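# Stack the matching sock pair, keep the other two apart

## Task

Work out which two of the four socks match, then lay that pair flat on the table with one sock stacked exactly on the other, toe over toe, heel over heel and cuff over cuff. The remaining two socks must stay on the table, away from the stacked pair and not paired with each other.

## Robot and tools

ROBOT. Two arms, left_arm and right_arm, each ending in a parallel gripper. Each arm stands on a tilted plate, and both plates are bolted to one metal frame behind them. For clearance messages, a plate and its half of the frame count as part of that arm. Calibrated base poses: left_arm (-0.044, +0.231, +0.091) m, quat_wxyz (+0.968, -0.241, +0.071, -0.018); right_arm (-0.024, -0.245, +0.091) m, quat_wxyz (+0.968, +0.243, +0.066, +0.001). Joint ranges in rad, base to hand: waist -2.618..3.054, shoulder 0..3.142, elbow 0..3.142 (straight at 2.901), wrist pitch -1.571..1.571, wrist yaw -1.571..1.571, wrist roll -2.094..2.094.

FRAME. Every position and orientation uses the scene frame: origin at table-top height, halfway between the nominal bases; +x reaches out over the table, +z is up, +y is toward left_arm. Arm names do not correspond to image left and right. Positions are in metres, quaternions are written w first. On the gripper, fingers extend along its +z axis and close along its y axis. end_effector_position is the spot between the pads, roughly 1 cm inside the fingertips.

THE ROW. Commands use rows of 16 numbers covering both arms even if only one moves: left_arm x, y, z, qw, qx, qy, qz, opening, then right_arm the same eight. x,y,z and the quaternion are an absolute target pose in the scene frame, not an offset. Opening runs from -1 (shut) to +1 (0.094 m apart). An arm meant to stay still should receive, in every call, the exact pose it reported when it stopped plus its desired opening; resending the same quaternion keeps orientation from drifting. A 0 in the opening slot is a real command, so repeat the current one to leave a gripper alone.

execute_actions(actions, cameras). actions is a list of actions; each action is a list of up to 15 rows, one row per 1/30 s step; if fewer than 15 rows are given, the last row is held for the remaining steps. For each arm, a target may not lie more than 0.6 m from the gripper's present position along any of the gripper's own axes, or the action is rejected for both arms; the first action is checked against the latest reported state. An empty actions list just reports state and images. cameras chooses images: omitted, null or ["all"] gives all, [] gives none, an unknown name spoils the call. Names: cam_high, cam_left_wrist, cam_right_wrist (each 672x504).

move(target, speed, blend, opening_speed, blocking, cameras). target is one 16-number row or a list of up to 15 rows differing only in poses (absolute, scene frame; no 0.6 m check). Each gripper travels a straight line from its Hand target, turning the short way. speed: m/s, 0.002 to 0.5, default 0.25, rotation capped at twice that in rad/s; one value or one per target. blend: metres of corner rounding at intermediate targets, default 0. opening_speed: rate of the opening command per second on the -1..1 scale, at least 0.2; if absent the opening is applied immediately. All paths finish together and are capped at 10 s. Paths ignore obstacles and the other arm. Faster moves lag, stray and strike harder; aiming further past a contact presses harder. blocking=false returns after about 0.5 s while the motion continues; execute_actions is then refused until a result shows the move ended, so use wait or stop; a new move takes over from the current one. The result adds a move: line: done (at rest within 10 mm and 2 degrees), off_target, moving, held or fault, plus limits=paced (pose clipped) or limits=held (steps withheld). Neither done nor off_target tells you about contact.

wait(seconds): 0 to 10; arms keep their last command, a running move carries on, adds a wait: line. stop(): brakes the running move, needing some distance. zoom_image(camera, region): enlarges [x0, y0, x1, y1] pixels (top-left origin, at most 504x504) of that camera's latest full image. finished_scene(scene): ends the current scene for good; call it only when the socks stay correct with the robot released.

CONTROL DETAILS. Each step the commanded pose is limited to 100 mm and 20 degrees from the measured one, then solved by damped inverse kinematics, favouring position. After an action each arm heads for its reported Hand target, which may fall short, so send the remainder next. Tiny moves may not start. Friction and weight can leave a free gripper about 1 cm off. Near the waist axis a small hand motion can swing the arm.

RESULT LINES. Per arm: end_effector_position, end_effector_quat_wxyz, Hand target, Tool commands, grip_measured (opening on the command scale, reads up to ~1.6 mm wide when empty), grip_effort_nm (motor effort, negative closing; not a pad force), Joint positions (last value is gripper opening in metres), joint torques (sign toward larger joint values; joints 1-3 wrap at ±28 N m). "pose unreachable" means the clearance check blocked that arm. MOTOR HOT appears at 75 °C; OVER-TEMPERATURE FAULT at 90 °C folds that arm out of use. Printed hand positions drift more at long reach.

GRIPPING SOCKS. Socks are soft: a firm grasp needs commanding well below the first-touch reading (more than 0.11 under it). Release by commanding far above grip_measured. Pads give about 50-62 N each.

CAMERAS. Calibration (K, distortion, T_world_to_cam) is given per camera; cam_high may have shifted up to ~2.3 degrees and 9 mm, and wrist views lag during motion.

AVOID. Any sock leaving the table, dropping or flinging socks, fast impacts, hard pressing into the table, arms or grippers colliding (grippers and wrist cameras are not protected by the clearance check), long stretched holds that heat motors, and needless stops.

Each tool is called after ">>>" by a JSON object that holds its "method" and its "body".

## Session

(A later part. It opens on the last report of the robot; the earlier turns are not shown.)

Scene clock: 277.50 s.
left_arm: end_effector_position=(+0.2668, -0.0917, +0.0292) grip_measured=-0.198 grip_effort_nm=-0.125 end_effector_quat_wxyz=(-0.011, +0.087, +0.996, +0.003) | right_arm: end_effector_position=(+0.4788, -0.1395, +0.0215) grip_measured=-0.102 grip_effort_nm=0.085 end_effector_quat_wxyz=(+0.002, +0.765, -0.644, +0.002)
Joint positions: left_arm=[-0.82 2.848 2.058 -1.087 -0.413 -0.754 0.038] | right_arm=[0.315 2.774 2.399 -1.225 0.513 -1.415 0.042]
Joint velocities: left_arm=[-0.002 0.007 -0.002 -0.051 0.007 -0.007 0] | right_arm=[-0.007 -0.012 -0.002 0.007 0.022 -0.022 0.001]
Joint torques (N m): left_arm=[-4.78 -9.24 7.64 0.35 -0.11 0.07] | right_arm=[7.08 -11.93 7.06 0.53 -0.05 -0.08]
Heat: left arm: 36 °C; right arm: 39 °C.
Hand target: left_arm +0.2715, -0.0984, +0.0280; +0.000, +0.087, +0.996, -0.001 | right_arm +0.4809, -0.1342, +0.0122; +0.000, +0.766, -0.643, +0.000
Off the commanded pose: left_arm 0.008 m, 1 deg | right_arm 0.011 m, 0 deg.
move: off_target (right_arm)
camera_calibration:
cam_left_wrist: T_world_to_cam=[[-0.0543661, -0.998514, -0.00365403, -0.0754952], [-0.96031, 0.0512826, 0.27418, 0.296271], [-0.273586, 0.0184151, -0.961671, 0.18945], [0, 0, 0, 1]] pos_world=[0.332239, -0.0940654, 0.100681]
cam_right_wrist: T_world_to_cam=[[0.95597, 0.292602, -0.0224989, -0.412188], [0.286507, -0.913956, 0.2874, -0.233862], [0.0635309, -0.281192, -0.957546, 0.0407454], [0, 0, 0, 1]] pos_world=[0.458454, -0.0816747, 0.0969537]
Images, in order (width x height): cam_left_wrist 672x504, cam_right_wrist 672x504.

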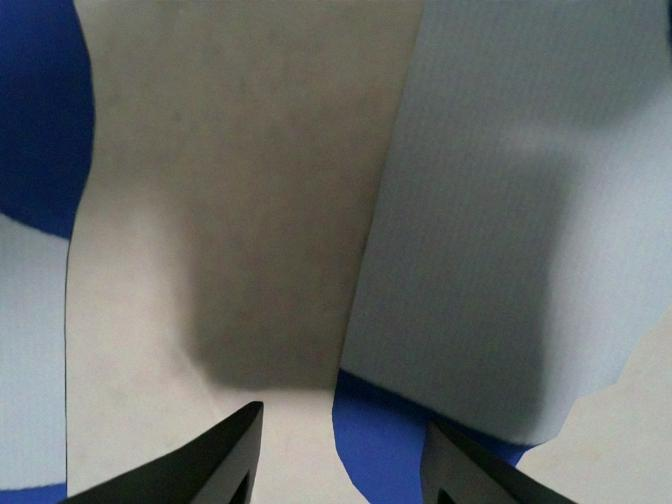

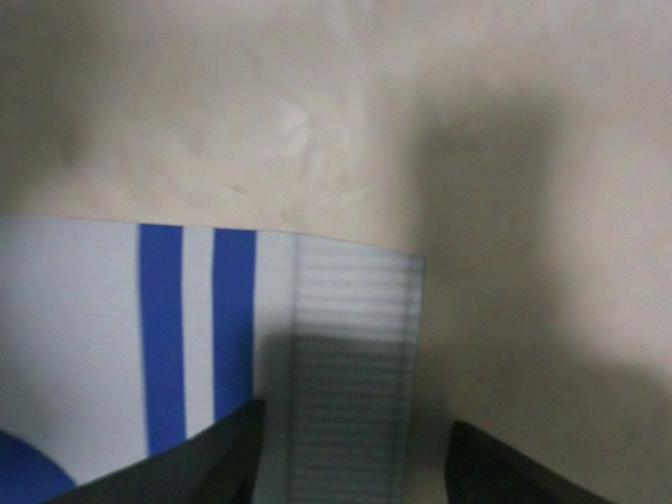

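>>> {"method": "move", "body": {"target": [0.272,-0.098,0.0,0,0.087,0.996,0,-0.2,0.481,-0.134,-0.006,0,-0.766,0.643,0,-0.1], "speed": 0.06, "cameras": ["cam_left_wrist","cam_right_wrist"]}}

>>> {"method": "move", "body": {"target": [0.272,-0.098,-0.005,0,0.087,0.996,0,-1,0.481,-0.134,-0.008,0,-0.766,0.643,0,-1], "opening_speed": 0.8, "cameras": ["cam_left_wrist","cam_right_wrist"]}}

Scene clock: 281.53 s.
left_arm: end_effector_position=(+0.2731, -0.0964, +0.0094) grip_measured=-0.198 grip_effort_nm=-0.125 end_effector_quat_wxyz=(-0.004, +0.084, +0.996, -0.005) | right_arm: end_effector_position=(+0.4829, -0.1394, +0.0209) grip_measured=-0.102 grip_effort_nm=0.076 end_effector_quat_wxyz=(-0.004, +0.767, -0.642, +0.006)
Joint positions: left_arm=[-0.798 2.879 2.048 -1.013 -0.42 -0.727 0.038] | right_arm=[0.312 2.774 2.399 -1.207 0.513 -1.432 0.042]
Joint velocities: left_arm=[-0.002 0.022 -0.002 -0.007 0.037 -0.037 0.001] | right_arm=[0.017 0.007 0.002 -0.037 -0.095 -0.007 0]
Joint torques (N m): left_arm=[-4.53 -9.36 4.34 0.53 -0.1 0.11] | right_arm=[6.01 -11.26 3.93 1.04 -0.04 -0.11]
Heat: left arm: 37 °C; right arm: 39 °C.
Hand target: left_arm +0.2715, -0.0975, +0.0001; +0.000, +0.087, +0.996, +0.000 | right_arm +0.4798, -0.1347, -0.0051; +0.001, +0.766, -0.643, +0.000
Off the commanded pose: left_arm 0.010 m, 1 deg | right_arm 0.027 m, 1 deg.
move: off_target (right_arm)
camera_calibration:
cam_left_wrist: T_world_to_cam=[[-0.0481441, -0.998763, 0.0124209, -0.0817718], [-0.964215, 0.0497174, 0.260419, 0.309053], [-0.260715, 0.000561206, -0.965416, 0.166956], [0, 0, 0, 1]] pos_world=[0.337584, -0.0971296, 0.0817141]
cam_right_wrist: T_world_to_cam=[[0.954542, 0.297972, -0.00789672, -0.415], [0.287595, -0.913691, 0.287154, -0.235235], [0.0783485, -0.276371, -0.957852, 0.0334154], [0, 0, 0, 1]] pos_world=[0.46117, -0.0820392, 0.0962786]
Images, in order (width x height): cam_left_wrist 672x504, cam_right_wrist 672x504.

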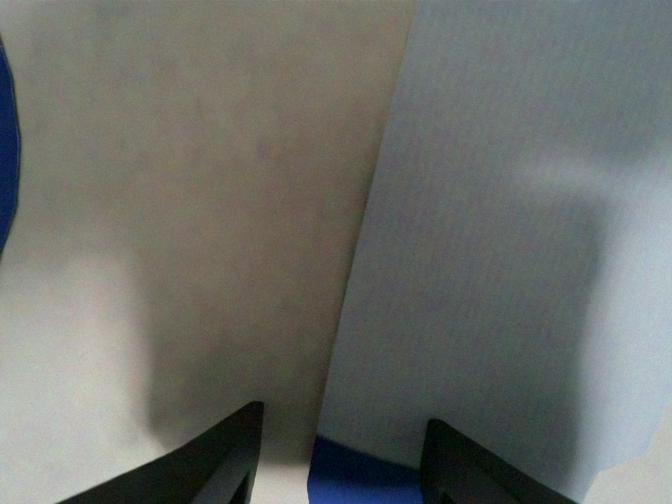

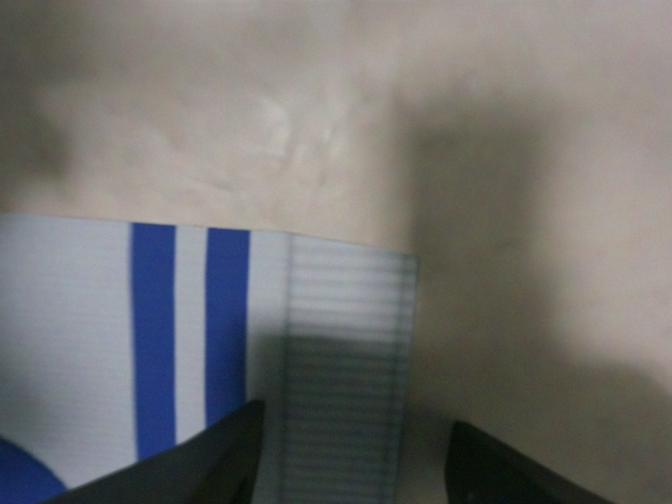

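Scene clock: 282.87 s.
left_arm: end_effector_position=(+0.2770, -0.1012, +0.0095) grip_measured=-0.993 grip_effort_nm=-0.408 end_effector_quat_wxyz=(+0.004, +0.081, +0.997, -0.014) | right_arm: end_effector_position=(+0.4814, -0.1387, +0.0200) grip_measured=-0.981 grip_effort_nm=-0.974 end_effector_quat_wxyz=(-0.003, +0.768, -0.640, +0.003)
Joint positions: left_arm=[-0.798 2.879 2.048 -0.987 -0.42 -0.723 0] | right_arm=[0.312 2.774 2.395 -1.208 0.51 -1.435 0.001]
Joint velocities: left_arm=[-0.002 0.007 -0.012 -0.066 -0.007 0.007 -0.001] | right_arm=[-0.022 0.017 -0.017 0.051 -0.081 0.007 -0.001]
Joint torques (N m): left_arm=[-4.3 -8.94 4.29 0.45 -0.14 0.05] | right_arm=[5.86 -11.18 3.82 1.12 -0.01 -0.08]
Heat: left arm: 37 °C; right arm: 39 °C.
Hand target: left_arm +0.2716, -0.0976, -0.0046; +0.000, +0.087, +0.996, +0.000 | right_arm +0.4795, -0.1346, -0.0071; +0.001, +0.766, -0.643, +0.000
Off the commanded pose: left_arm 0.016 m, 2 deg | right_arm 0.028 m, 1 deg.
move: off_target (left_arm, right_arm)
camera_calibration:
cam_left_wrist: T_world_to_cam=[[-0.04201, -0.998655, 0.0303845, -0.0882067], [-0.968326, 0.0481883, 0.244996, 0.314123], [-0.246131, -0.0191298, -0.969048, 0.162046], [0, 0, 0, 1]] pos_world=[0.340352, -0.100125, 0.082752]
cam_right_wrist: T_world_to_cam=[[0.952896, 0.303061, -0.0119435, -0.412271], [0.293837, -0.912706, 0.283948, -0.236778], [0.0751527, -0.274083, -0.958765, 0.0347729], [0, 0, 0, 1]] pos_world=[0.459812, -0.0816348, 0.0956477]
Images, in order (width x height): cam_left_wrist 672x504, cam_right_wrist 672x504.

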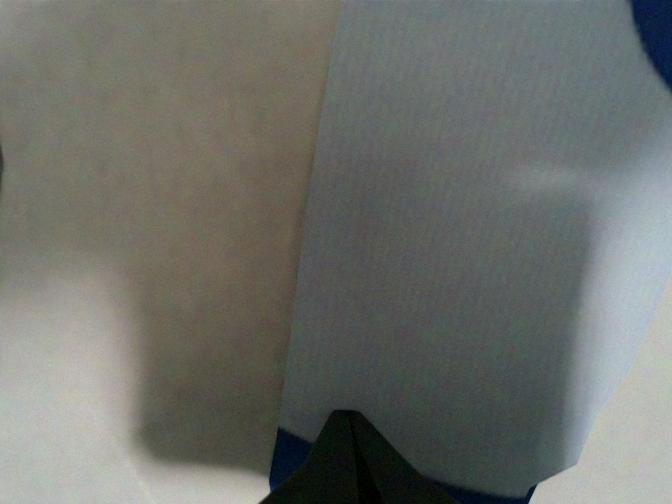

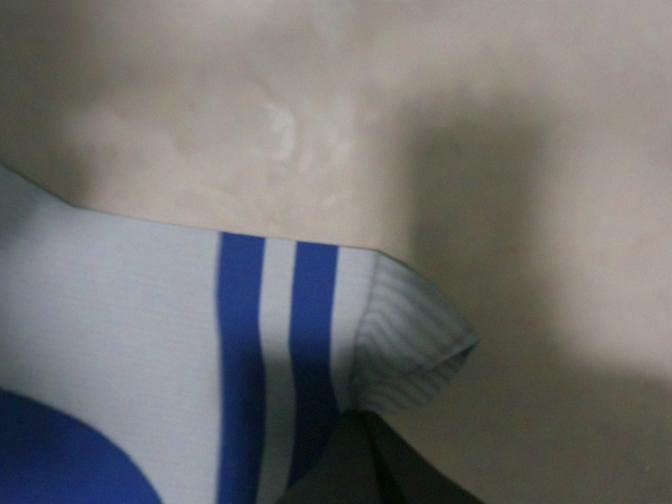

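>>> {"method": "move", "body": {"target": [0.272,-0.096,0.06,0,0.087,0.996,0,-1,0.475,-0.130,0.06,0,-0.766,0.643,0,-1], "speed": 0.1}}

Scene clock: 289.70 s.
left_arm: end_effector_position=(+0.2640, -0.0881, +0.0293) grip_measured=-0.993 grip_effort_nm=-0.408 end_effector_quat_wxyz=(-0.022, +0.090, +0.995, +0.021) | right_arm: end_effector_position=(+0.4727, -0.1356, +0.0458) grip_measured=-0.982 grip_effort_nm=-0.979 end_effector_quat_wxyz=(+0.010, +0.765, -0.644, -0.001)
Joint positions: left_arm=[-0.823 2.879 2.114 -1.159 -0.42 -0.768 0] | right_arm=[0.348 2.773 2.471 -1.334 0.513 -1.37 0.001]
Joint velocities: left_arm=[-0.007 0.002 0.002 0.007 -0.11 0.007 0] | right_arm=[0.002 -0.012 0.002 -0.022 -0.007 -0.007 0]
Joint torques (N m): left_arm=[-6.46 -14.45 7.62 -0.04 0 -0.13] | right_arm=[8.85 -15.08 7.39 0.11 -0.09 0.09]
Heat: left arm: 38 °C; right arm: 39 °C.
Hand target: left_arm +0.2722, -0.0961, +0.0595; +0.000, +0.087, +0.996, +0.000 | right_arm +0.4745, -0.1300, +0.0598; -0.001, +0.766, -0.643, +0.000
Off the commanded pose: left_arm 0.033 m, 4 deg | right_arm 0.015 m, 1 deg.
move: off_target (left_arm, right_arm)
camera_calibration:
cam_left_wrist: T_world_to_cam=[[-0.0617376, -0.997286, -0.0401249, -0.068885], [-0.954624, 0.0472661, 0.29404, 0.290921], [-0.291346, 0.0564575, -0.95495, 0.19647], [0, 0, 0, 1]] pos_world=[0.330708, -0.0935409, 0.0993124]
cam_right_wrist: T_world_to_cam=[[0.955069, 0.293892, -0.0383429, -0.405666], [0.29211, -0.9115, 0.289552, -0.237949], [0.0501476, -0.287743, -0.956394, 0.0708683], [0, 0, 0, 1]] pos_world=[0.453393, -0.077276, 0.121122]

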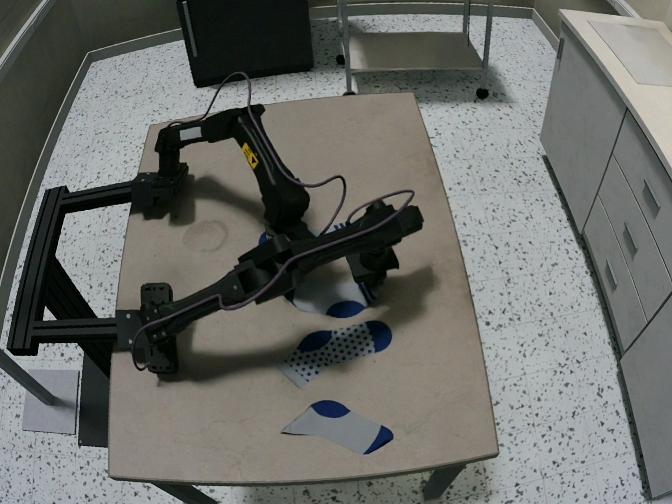

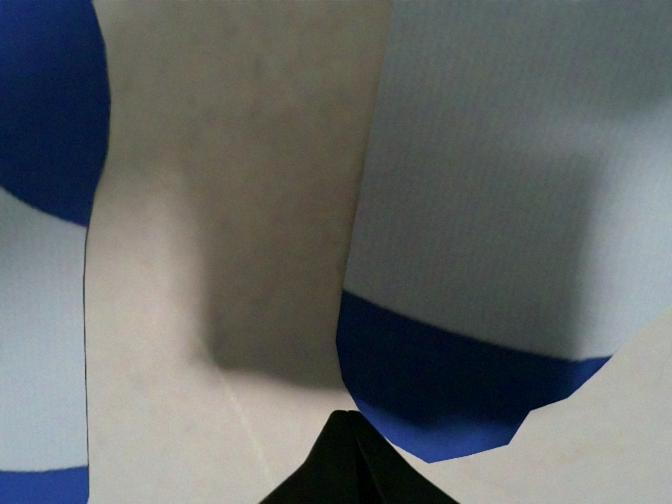

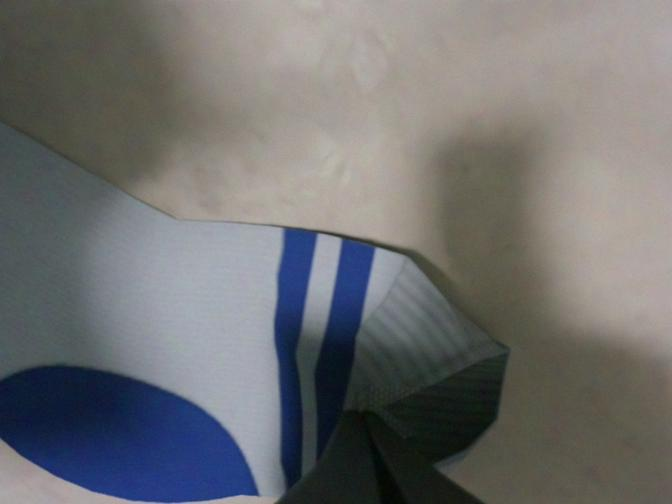

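>>> {"method": "move", "body": {"target": [[0.285,-0.098,0.04,0,0.087,0.996,0,-0.1,0.475,-0.130,0.05,0,-0.766,0.643,0,-1],[0.282,-0.098,-0.012,0,0.087,0.996,0,-0.1,0.475,-0.130,0.05,0,-0.766,0.643,0,-1]], "speed": 0.07, "cameras": ["cam_left_wrist"]}}

Scene clock: 295.73 s.
left_arm: end_effector_position=(+0.2833, -0.0974, +0.0083) grip_measured=-0.102 grip_effort_nm=0.100 end_effector_quat_wxyz=(-0.003, +0.090, +0.996, -0.006) | right_arm: end_effector_position=(+0.4725, -0.1357, +0.0459) grip_measured=-0.982 grip_effort_nm=-0.974 end_effector_quat_wxyz=(+0.010, +0.765, -0.643, -0.002)
Joint positions: left_arm=[-0.784 2.905 2.106 -1.036 -0.424 -0.698 0.042] | right_arm=[0.348 2.773 2.471 -1.336 0.513 -1.37 0.001]
Joint velocities: left_arm=[0.002 0.027 0.002 0.095 -0.022 -0.007 -0.001] | right_arm=[0.012 -0.002 -0.002 -0.022 0.037 -0.007 0]
Joint torques (N m): left_arm=[-4.12 -8.55 2.91 0.87 -0.13 -0.03] | right_arm=[8.06 -14.58 5.63 0.45 -0.08 -0.01]
Heat: left arm: 40 °C; right arm: 39 °C.
Hand target: left_arm +0.2807, -0.0973, -0.0115; -0.001, +0.087, +0.996, +0.000 | right_arm +0.4749, -0.1300, +0.0501; +0.000, +0.766, -0.643, +0.000
Off the commanded pose: left_arm 0.020 m, 1 deg | right_arm 0.007 m, 1 deg.
move: off_target (left_arm)
camera_calibration:
cam_left_wrist: T_world_to_cam=[[-0.0598006, -0.998099, 0.0149384, -0.0789205], [-0.964228, 0.0616299, 0.257812, 0.320338], [-0.258242, 0.00101326, -0.96608, 0.167906], [0, 0, 0, 1]] pos_world=[0.347519, -0.0986829, 0.0808025]
Images, in order (width x height): cam_left_wrist 672x504.

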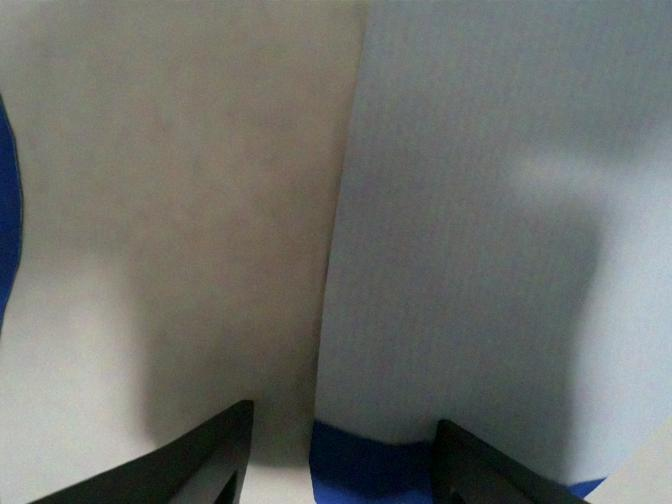

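>>> {"method": "move", "body": {"target": [0.282,-0.096,-0.022,0,0.087,0.996,0,-1,0.475,-0.130,0.05,0,-0.766,0.643,0,-1], "opening_speed": 0.6, "speed": 0.1, "cameras": ["cam_left_wrist"]}}

>>> {"method": "move", "body": {"target": [0.28,-0.094,0.075,0,0.087,0.996,0,-1,0.475,-0.130,0.08,0,-0.766,0.643,0,-1], "speed": 0.1}}

Scene clock: 300.13 s.
left_arm: end_effector_position=(+0.2819, -0.1132, +0.0074) grip_measured=-0.985 grip_effort_nm=-0.799 end_effector_quat_wxyz=(-0.007, +0.085, +0.995, -0.044) | right_arm: end_effector_position=(+0.4725, -0.1357, +0.0459) grip_measured=-0.982 grip_effort_nm=-0.974 end_effector_quat_wxyz=(+0.010, +0.765, -0.643, -0.002)
Joint positions: left_arm=[-0.784 2.904 2.097 -0.976 -0.365 -0.687 0.001] | right_arm=[0.348 2.773 2.471 -1.336 0.513 -1.37 0.001]
Joint velocities: left_arm=[0.012 0.007 0.007 0.051 0.051 0.022 0] | right_arm=[-0.022 -0.002 -0.002 -0.051 -0.11 -0.066 0]
Joint torques (N m): left_arm=[-3.23 -8.24 2.36 0.56 -0.7 -0.04] | right_arm=[8.06 -14.58 5.64 0.46 -0.08 0]
Heat: left arm: 40 °C; right arm: 39 °C.
Hand target: left_arm +0.2806, -0.0953, -0.0202; -0.002, +0.088, +0.996, +0.000 | right_arm +0.4749, -0.1300, +0.0501; +0.000, +0.766, -0.643, +0.000
Off the commanded pose: left_arm 0.034 m, 5 deg | right_arm 0.007 m, 1 deg.
move: off_target (left_arm)
camera_calibration:
cam_left_wrist: T_world_to_cam=[[-0.0506891, -0.994729, 0.0891291, -0.097486], [-0.960868, 0.0729088, 0.267241, 0.320518], [-0.272331, -0.0720951, -0.959499, 0.162352], [0, 0, 0, 1]] pos_world=[0.347247, -0.108636, 0.07881]
Images, in order (width x height): cam_left_wrist 672x504.

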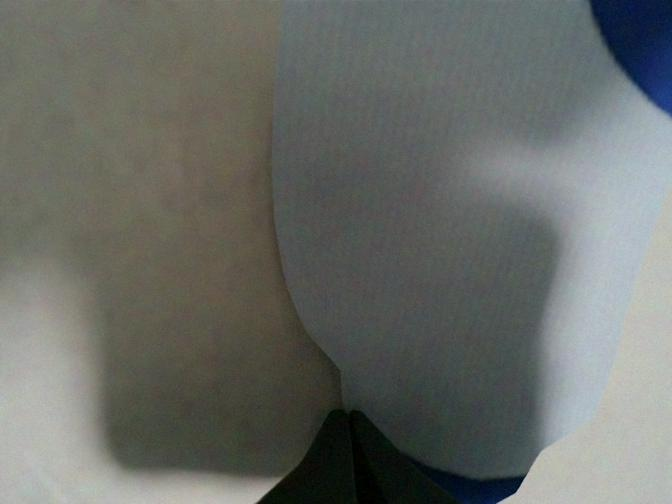

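Scene clock: 301.83 s.
left_arm: end_effector_position=(+0.2754, -0.0893, +0.0468) grip_measured=-0.986 grip_effort_nm=-0.769 end_effector_quat_wxyz=(-0.021, +0.086, +0.996, +0.014) | right_arm: end_effector_position=(+0.4765, -0.1415, +0.0746) grip_measured=-0.982 grip_effort_nm=-0.974 end_effector_quat_wxyz=(+0.004, +0.762, -0.648, +0.002)
Joint positions: left_arm=[-0.82 2.882 2.202 -1.228 -0.414 -0.767 0.001] | right_arm=[0.363 2.773 2.584 -1.442 0.512 -1.348 0.001]
Joint velocities: left_arm=[0.002 -0.007 -0.007 0.007 -0.066 0.037 0] | right_arm=[0.002 0.007 -0.007 -0.007 0.022 0.066 0.001]
Joint torques (N m): left_arm=[-6.58 -14.06 7.3 -0.04 -0.1 -0.05] | right_arm=[9.17 -13.18 7.53 0.19 -0.09 0.11]
Heat: left arm: 41 °C; right arm: 39 °C.
Hand target: left_arm +0.2808, -0.0944, +0.0744; +0.000, +0.086, +0.996, +0.000 | right_arm +0.4743, -0.1302, +0.0800; -0.001, +0.766, -0.643, +0.000
Off the commanded pose: left_arm 0.029 m, 3 deg | right_arm 0.013 m, 1 deg.
move: off_target (left_arm, right_arm)
camera_calibration:
cam_left_wrist: T_world_to_cam=[[-0.0539151, -0.9982, -0.0262692, -0.0715631], [-0.955653, 0.0439538, 0.291196, 0.296848], [-0.289518, 0.0408041, -0.956303, 0.214824], [0, 0, 0, 1]] pos_world=[0.342021, -0.0932476, 0.117116]
cam_right_wrist: T_world_to_cam=[[0.958784, 0.282957, -0.0258648, -0.410668], [0.278161, -0.916151, 0.288606, -0.246752], [0.0579669, -0.283905, -0.957099, 0.0933005], [0, 0, 0, 1]] pos_world=[0.45697, -0.0833724, 0.14989]

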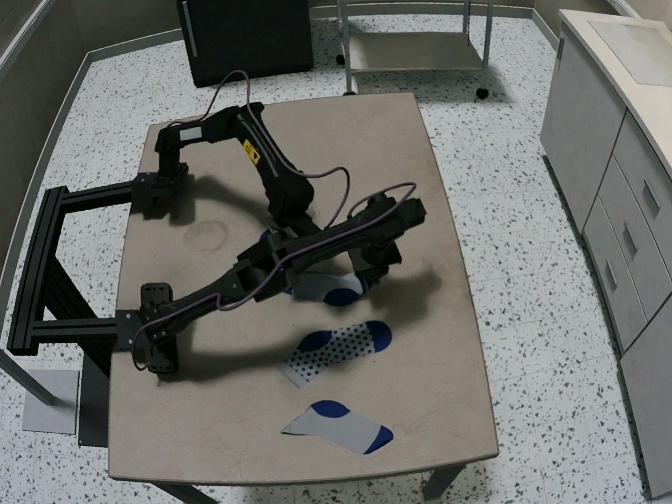

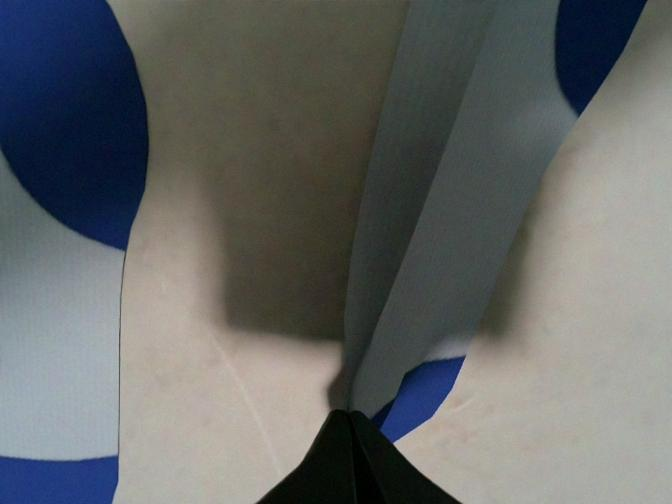

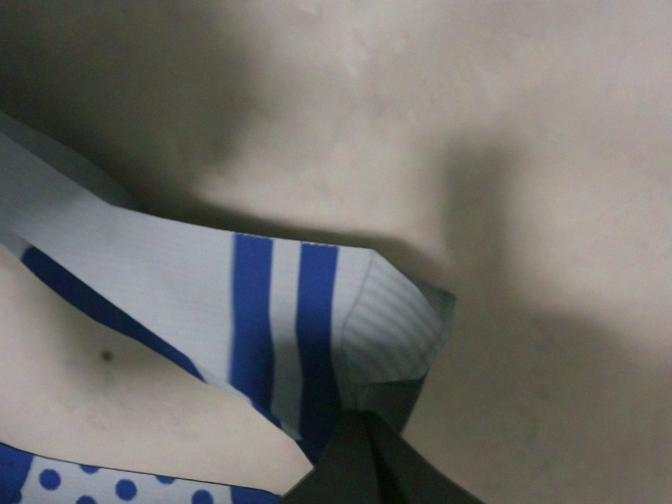

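>>> {"method": "move", "body": {"target": [[0.28,-0.094,0.17,0,0.087,0.996,0,-1,0.478,-0.130,0.16,0,-0.766,0.643,0,-1],[0.279,-0.01,0.17,0,0.087,0.996,0,-1,0.478,-0.045,0.16,0,-0.766,0.643,0,-1]], "speed": 0.12}}

Scene clock: 310.37 s.
left_arm: end_effector_position=(+0.2754, -0.0631, +0.1545) grip_measured=-0.986 grip_effort_nm=-0.764 end_effector_quat_wxyz=(-0.013, +0.092, +0.996, +0.015) | right_arm: end_effector_position=(+0.4795, -0.1198, +0.1473) grip_measured=-0.982 grip_effort_nm=-0.979 end_effector_quat_wxyz=(-0.048, +0.763, -0.644, +0.027)
Joint positions: left_arm=[-0.886 2.746 2.361 -1.542 -0.406 -0.82 0.001] | right_arm=[0.463 2.741 2.738 -1.55 0.51 -1.306 0.001]
Joint velocities: left_arm=[-0.017 0.012 -0.002 0.007 -0.007 -0.066 0.001] | right_arm=[0.002 -0.007 -0.002 0.007 0.022 -0.066 0]
Joint torques (N m): left_arm=[-4.6 -13.18 4.55 0.22 -0.05 0.02] | right_arm=[7.02 -13.91 5.23 0.59 0.01 0]
Heat: left arm: 42 °C; right arm: 39 °C.
Hand target: left_arm +0.2811, -0.0601, +0.1699; +0.000, +0.087, +0.996, +0.001 | right_arm +0.4795, -0.1206, +0.1467; -0.047, +0.763, -0.644, +0.027
Off the commanded pose: left_arm 0.055 m, 2 deg | right_arm 0.076 m, 6 deg.
move: held (right_arm; a check stopped the path), off_target (left_arm; braked when a check withheld steps of right_arm); path passed 1 of 2 targets; limits=held
pose unreachable (right arm): on one or more control steps of this call, first in action 0 (counted from 0), this arm could not follow its commanded pose, so it was not sent that pose on those steps. It may still have moved: this result reports where it is.
cause: moving toward the commanded pose would bring a part of the arm too close to another arm (this arm's forearm (the part past joint 3) and the left arm's wrist (the part past joint 4)).
camera_calibration:
cam_left_wrist: T_world_to_cam=[[-0.0651453, -0.997472, -0.0283854, -0.0391025], [-0.959674, 0.0548305, 0.275716, 0.268534], [-0.273463, 0.0452024, -0.96082, 0.313213], [0, 0, 0, 1]] pos_world=[0.34081, -0.0678854, 0.225793]
cam_right_wrist: T_world_to_cam=[[0.953097, 0.288907, 0.090218, -0.43144], [0.25503, -0.927105, 0.274656, -0.236885], [0.162992, -0.238766, -0.957301, 0.123978], [0, 0, 0, 1]] pos_world=[0.451409, -0.0653694, 0.22267]

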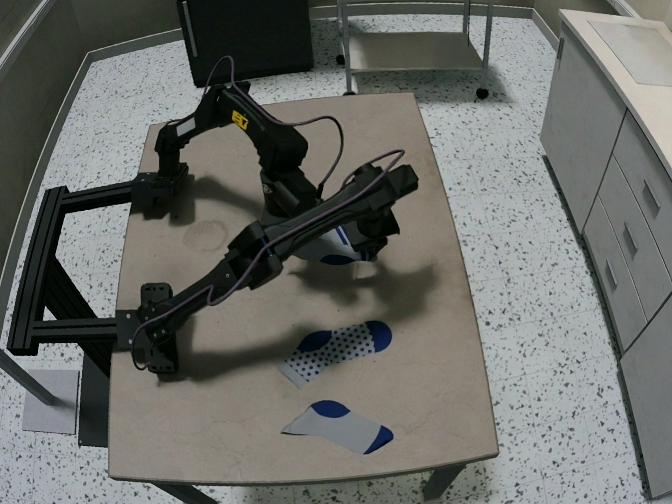

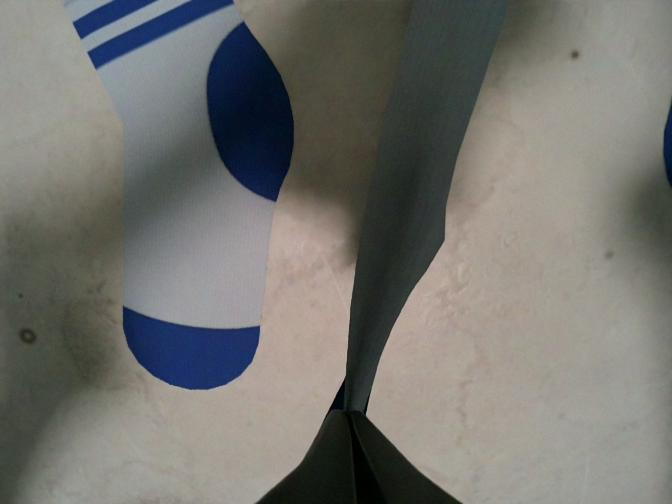

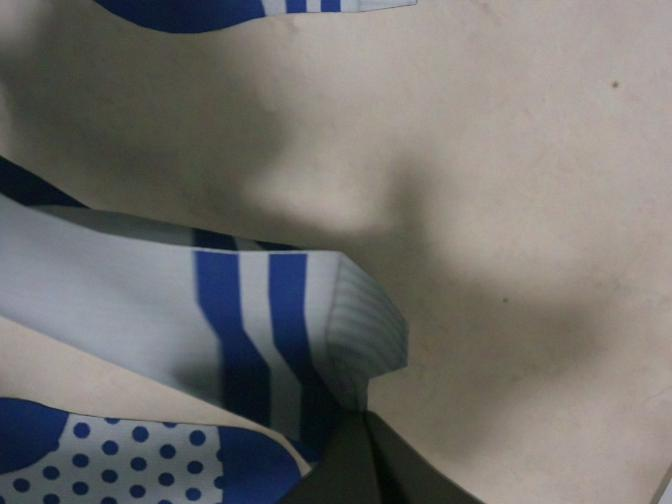

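>>> {"method": "move", "body": {"target": [[0.285,-0.025,0.17,0,0.087,0.996,0,-1,0.478,-0.120,0.155,0,-0.766,0.643,0,-1],[0.281,0.03,0.17,0,0.087,0.996,0,-1,0.478,-0.05,0.155,0,-0.766,0.643,0,-1]], "speed": 0.12}}

Scene clock: 315.30 s.
left_arm: end_effector_position=(+0.2780, +0.0256, +0.1595) grip_measured=-0.986 grip_effort_nm=-0.755 end_effector_quat_wxyz=(-0.013, +0.090, +0.996, +0.007) | right_arm: end_effector_position=(+0.4728, -0.0598, +0.1545) grip_measured=-0.982 grip_effort_nm=-0.974 end_effector_quat_wxyz=(-0.083, +0.767, -0.636, +0.036)
Joint positions: left_arm=[-0.777 2.358 1.827 -1.337 -0.43 -0.706 0.001] | right_arm=[0.56 2.842 2.852 -1.536 0.5 -1.251 0.001]
Joint velocities: left_arm=[-0.007 -0.012 -0.012 -0.037 -0.022 0.037 -0.001] | right_arm=[-0.002 -0.002 -0.007 -0.066 -0.037 0.007 0]
Joint torques (N m): left_arm=[-4.36 -10.89 4.72 0.22 -0.04 0.07] | right_arm=[8.13 -12.44 7.58 0.94 0.02 0.08]
Heat: left arm: 43 °C; right arm: 39 °C.
Hand target: left_arm +0.2812, +0.0296, +0.1705; -0.001, +0.088, +0.996, -0.001 | right_arm +0.4766, -0.0503, +0.1550; -0.096, +0.762, -0.640, +0.041
Off the commanded pose: left_arm 0.012 m, 2 deg | right_arm 0.011 m, 10 deg.
elbow stopped short (right arm): the move would have taken joint 3 (elbow) straighter than the controller allows.
move: off_target (left_arm, right_arm)
camera_calibration:
cam_left_wrist: T_world_to_cam=[[-0.0612734, -0.998043, -0.0124551, 0.0460162], [-0.95939, 0.0554487, 0.276579, 0.264497], [-0.275347, 0.0288963, -0.96091, 0.315707], [0, 0, 0, 1]] pos_world=[0.343505, 0.0221373, 0.230785]
cam_right_wrist: T_world_to_cam=[[0.940306, 0.301997, 0.156915, -0.446479], [0.257651, -0.932924, 0.251532, -0.179517], [0.222352, -0.196088, -0.955044, 0.12045], [0, 0, 0, 1]] pos_world=[0.439297, -0.00902175, 0.230248]

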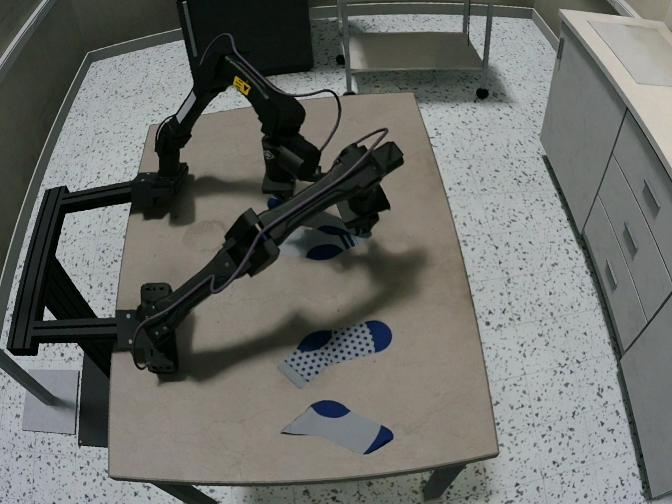

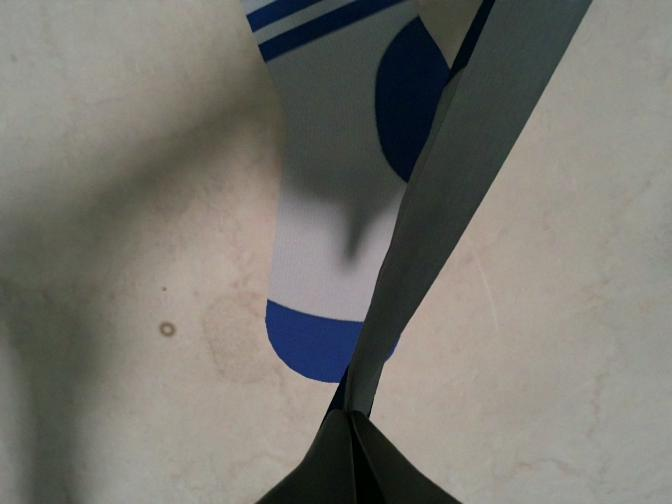

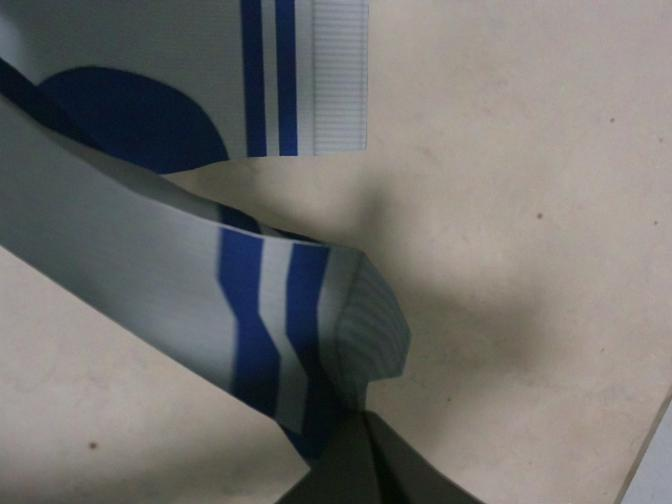

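>>> {"method": "zoom_image", "body": {"camera": "cam_high", "region": [240, 170, 400, 290]}}

Scaled by 3.150.

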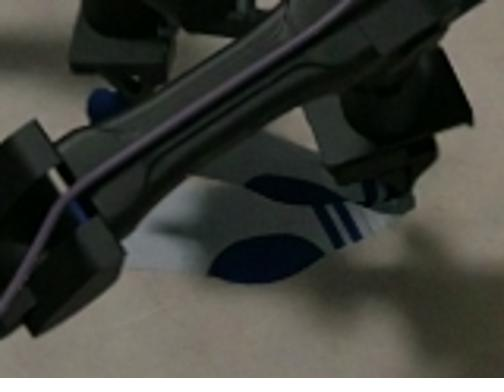

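>>> {"method": "move", "body": {"target": [[0.281,0.05,0.13,0,0.087,0.996,0,-1,0.478,-0.015,0.11,0,-0.766,0.643,0,-1],[0.281,0.085,0.08,0,0.087,0.996,0,-1,0.48,0.04,0.06,0,-0.766,0.643,0,-1]], "speed": 0.1}}

Scene clock: 326.57 s.
left_arm: end_effector_position=(+0.2748, +0.0821, +0.0701) grip_measured=-0.986 grip_effort_nm=-0.759 end_effector_quat_wxyz=(-0.015, +0.091, +0.996, +0.004) | right_arm: end_effector_position=(+0.4798, +0.0249, +0.0588) grip_measured=-0.982 grip_effort_nm=-0.974 end_effector_quat_wxyz=(-0.116, +0.757, -0.641, +0.039)
Joint positions: left_arm=[-0.589 2.229 1.377 -0.928 -0.469 -0.501 0.001] | right_arm=[0.58 3.083 2.852 -1.234 0.486 -1.241 0.001]
Joint velocities: left_arm=[0.017 0.012 0.007 0.022 -0.007 -0.066 0] | right_arm=[-0.017 0.012 0.017 0.051 -0.022 0.022 -0.001]
Joint torques (N m): left_arm=[-4.08 -10.45 4.1 0.2 -0.05 0.02] | right_arm=[9.03 -13.41 8.02 1.09 -0.04 0]
Heat: left arm: 42 °C; right arm: 40 °C.
Hand target: left_arm +0.2798, +0.0850, +0.0803; -0.001, +0.088, +0.996, -0.002 | right_arm +0.4792, +0.0394, +0.0606; -0.131, +0.758, -0.637, +0.042
Off the commanded pose: left_arm 0.012 m, 2 deg | right_arm 0.015 m, 14 deg.
elbow stopped short (right arm): the move would have taken joint 3 (elbow) straighter than the controller allows.
move: off_target (left_arm, right_arm)
camera_calibration:
cam_left_wrist: T_world_to_cam=[[-0.0634294, -0.997969, -0.00580849, 0.101247], [-0.957714, 0.0592321, 0.28156, 0.281881], [-0.280645, 0.0234221, -0.959526, 0.229117], [0, 0, 0, 1]] pos_world=[0.340684, 0.0789791, 0.141066]
cam_right_wrist: T_world_to_cam=[[0.93703, 0.275667, 0.214435, -0.464801], [0.229437, -0.948794, 0.217135, -0.0623029], [0.263312, -0.154263, -0.952297, 0.0232392], [0, 0, 0, 1]] pos_world=[0.443708, 0.0726025, 0.135328]

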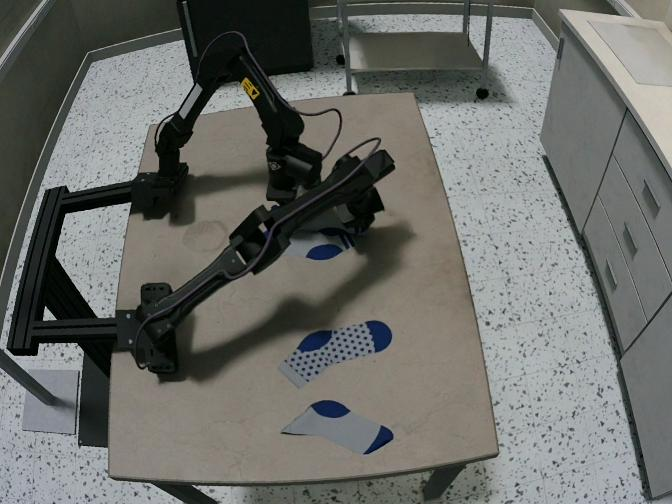

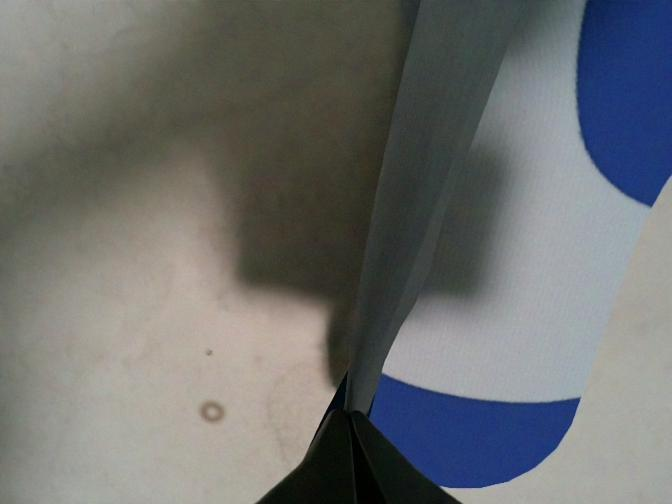

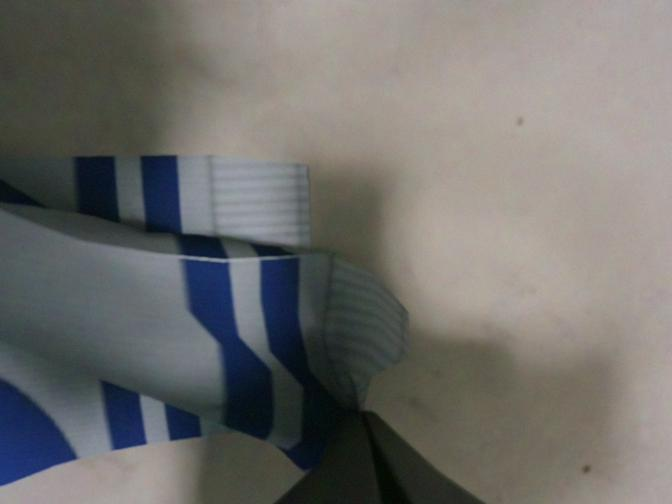

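>>> {"method": "move", "body": {"target": [0.275,0.09,0.045,0,0.087,0.996,0,-1,0.466,0.045,0.035,0,-0.766,0.643,0,-1], "speed": 0.08}}

Scene clock: 339.33 s.
left_arm: end_effector_position=(+0.2726, +0.0878, +0.0435) grip_measured=-0.986 grip_effort_nm=-0.759 end_effector_quat_wxyz=(-0.006, +0.088, +0.996, -0.001) | right_arm: end_effector_position=(+0.4741, +0.0296, +0.0450) grip_measured=-0.982 grip_effort_nm=-0.974 end_effector_quat_wxyz=(-0.107, +0.757, -0.643, +0.035)
Joint positions: left_arm=[-0.548 2.229 1.278 -0.784 -0.478 -0.452 0.001] | right_arm=[0.58 3.111 2.852 -1.226 0.486 -1.228 0.001]
Joint velocities: left_arm=[-0.007 0.007 0.002 0.022 0.037 0.037 0] | right_arm=[-0.017 -0.002 -0.017 0.051 -0.022 0.022 -0.001]
Joint torques (N m): left_arm=[-4.04 -8.2 3.99 0.32 -0.04 0.05] | right_arm=[8.87 -12.96 5.86 1.06 -0.05 0.1]
Heat: left arm: 41 °C; right arm: 41 °C.
Hand target: left_arm +0.2747, +0.0900, +0.0452; +0.000, +0.087, +0.996, -0.001 | right_arm +0.4651, +0.0441, +0.0351; -0.107, +0.762, -0.638, +0.033
Off the commanded pose: left_arm 0.004 m, 1 deg | right_arm 0.020 m, 13 deg.
elbow stopped short (right arm): the move would have taken joint 3 (elbow) straighter than the controller allows.
joint sent to its limit (right arm) — joint 2 (shoulder), upper limit. The joint targets are off in orientation, not in position.
move: off_target (right_arm)
camera_calibration:
cam_left_wrist: T_world_to_cam=[[-0.0560492, -0.998417, 0.00464049, 0.104276], [-0.962788, 0.0552786, 0.264544, 0.289442], [-0.264382, 0.0103597, -0.964363, 0.199733], [0, 0, 0, 1]] pos_world=[0.337322, 0.0860423, 0.115561]
cam_right_wrist: T_world_to_cam=[[0.941249, 0.27465, 0.196516, -0.458962], [0.230339, -0.947643, 0.221172, -0.0541258], [0.246971, -0.162912, -0.95523, 0.0204818], [0, 0, 0, 1]] pos_world=[0.439406, 0.0780987, 0.121729]

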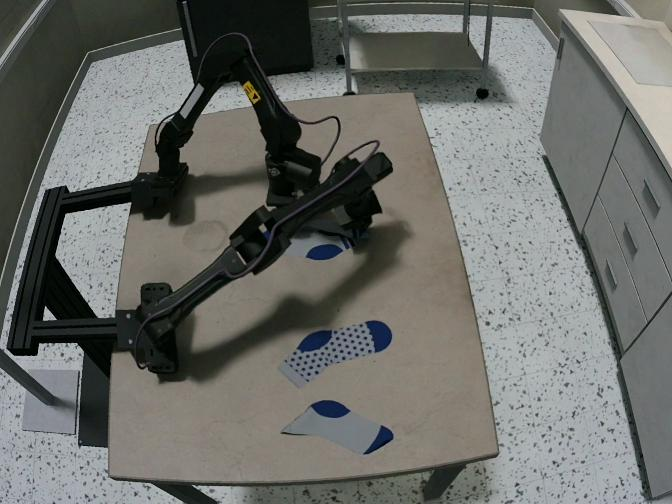

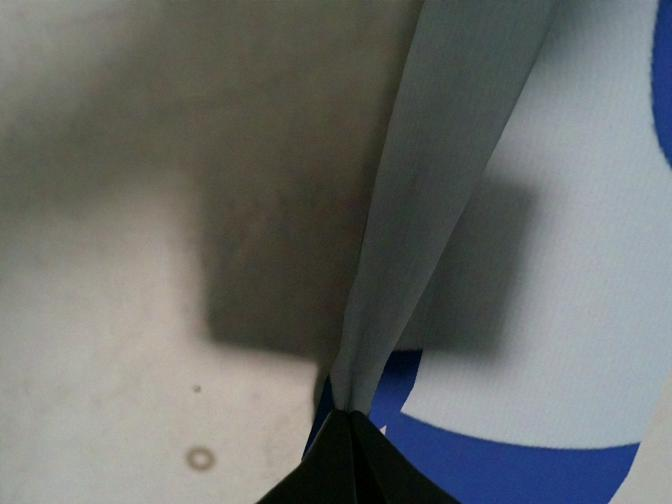

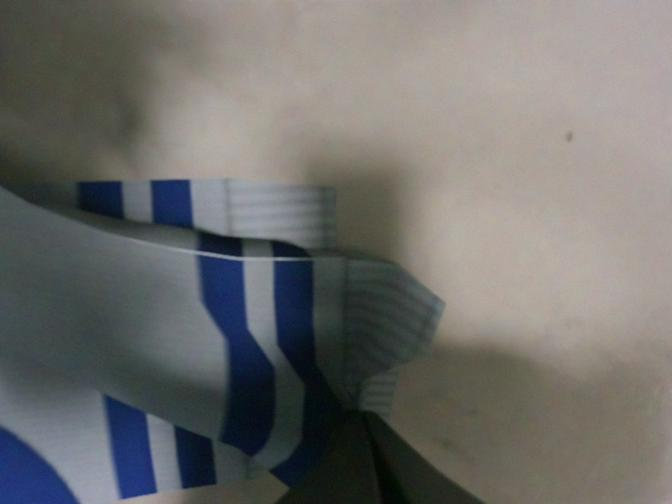

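>>> {"method": "move", "body": {"target": [[0.275,0.05,0.16,0,0.087,0.996,0,-1,0.468,-0.03,0.13,0,-0.766,0.643,0,-1],[0.275,0.02,0.15,0,0.087,0.996,0,-1,0.468,-0.05,0.13,0,-0.766,0.643,0,-1],[0.277,0.02,0.08,0,0.087,0.996,0,-1,0.468,-0.05,0.07,0,-0.766,0.643,0,-1]], "speed": 0.12}}

Scene clock: 348.60 s.
left_arm: end_effector_position=(+0.2777, +0.0217, +0.0828) grip_measured=-0.986 grip_effort_nm=-0.769 end_effector_quat_wxyz=(-0.003, +0.082, +0.997, -0.002) | right_arm: end_effector_position=(+0.4635, -0.0548, +0.0741) grip_measured=-0.982 grip_effort_nm=-0.974 end_effector_quat_wxyz=(-0.024, +0.766, -0.642, +0.009)
Joint positions: left_arm=[-0.704 2.382 1.582 -1.005 -0.45 -0.632 0.001] | right_arm=[0.501 2.991 2.858 -1.508 0.494 -1.237 0.001]
Joint velocities: left_arm=[-0.002 -0.032 0.002 0.007 -0.022 -0.051 0] | right_arm=[-0.002 0.002 -0.002 -0.037 -0.022 0.022 0]
Joint torques (N m): left_arm=[-4.45 -7.58 4.83 0.26 -0.08 0.01] | right_arm=[7.41 -12.92 7.16 0.65 0.07 -0.1]
Heat: left arm: 40 °C; right arm: 42 °C.
Hand target: left_arm +0.2773, +0.0205, +0.0792; +0.000, +0.087, +0.996, +0.002 | right_arm +0.4671, -0.0506, +0.0692; -0.030, +0.766, -0.642, +0.014
Off the commanded pose: left_arm 0.003 m, 1 deg | right_arm 0.008 m, 3 deg.
elbow stopped short (right arm): the move would have taken joint 3 (elbow) straighter than the controller allows.
move: off_target (right_arm)
camera_calibration:
cam_left_wrist: T_world_to_cam=[[-0.044859, -0.998977, 0.00565041, 0.0351741], [-0.965069, 0.0447965, 0.258137, 0.289009], [-0.258126, 0.00612673, -0.966092, 0.238152], [0, 0, 0, 1]] pos_world=[0.341965, 0.0207325, 0.155274]
cam_right_wrist: T_world_to_cam=[[0.954381, 0.297115, 0.029643, -0.424052], [0.278353, -0.921228, 0.271771, -0.162671], [0.108055, -0.251122, -0.961905, 0.0971617], [0, 0, 0, 1]] pos_world=[0.439489, 0.000534652, 0.15024]

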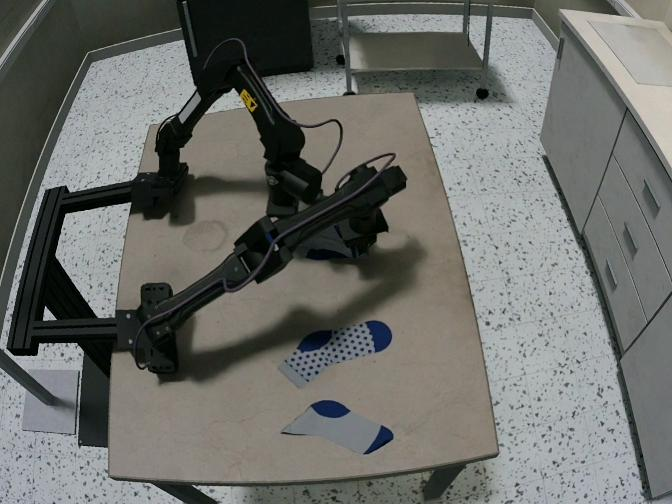

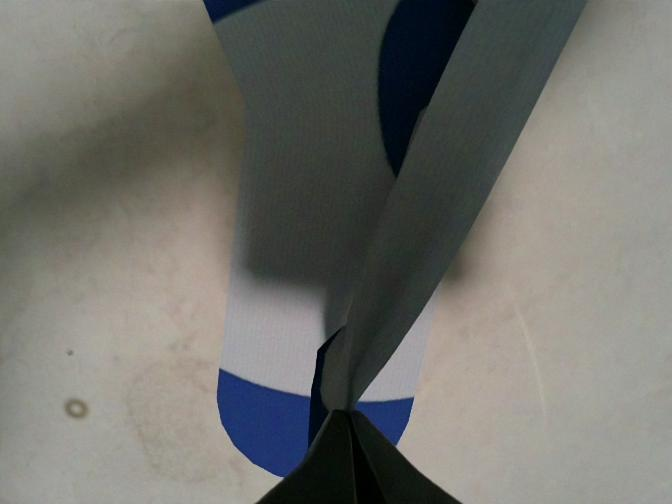

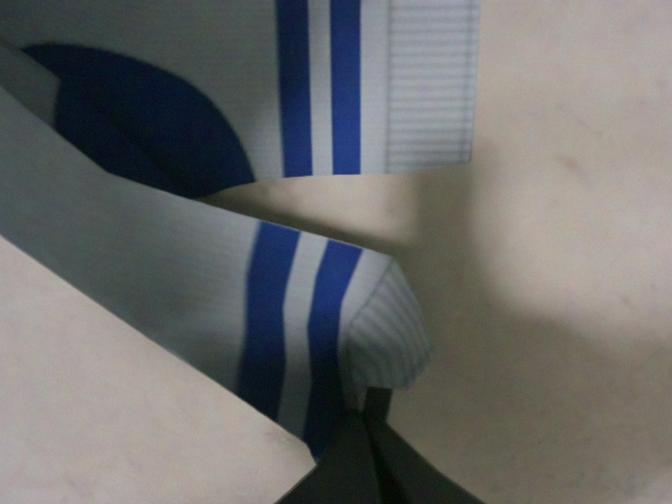

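>>> {"method": "zoom_image", "body": {"camera": "cam_high", "region": [250, 190, 410, 290]}}

Scaled by 3.150.

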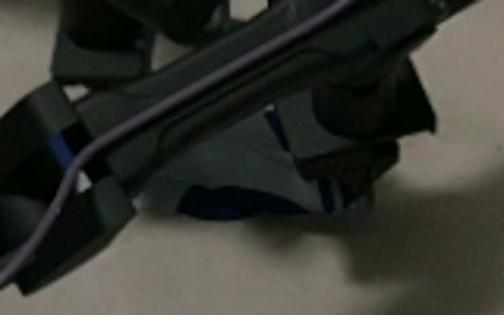

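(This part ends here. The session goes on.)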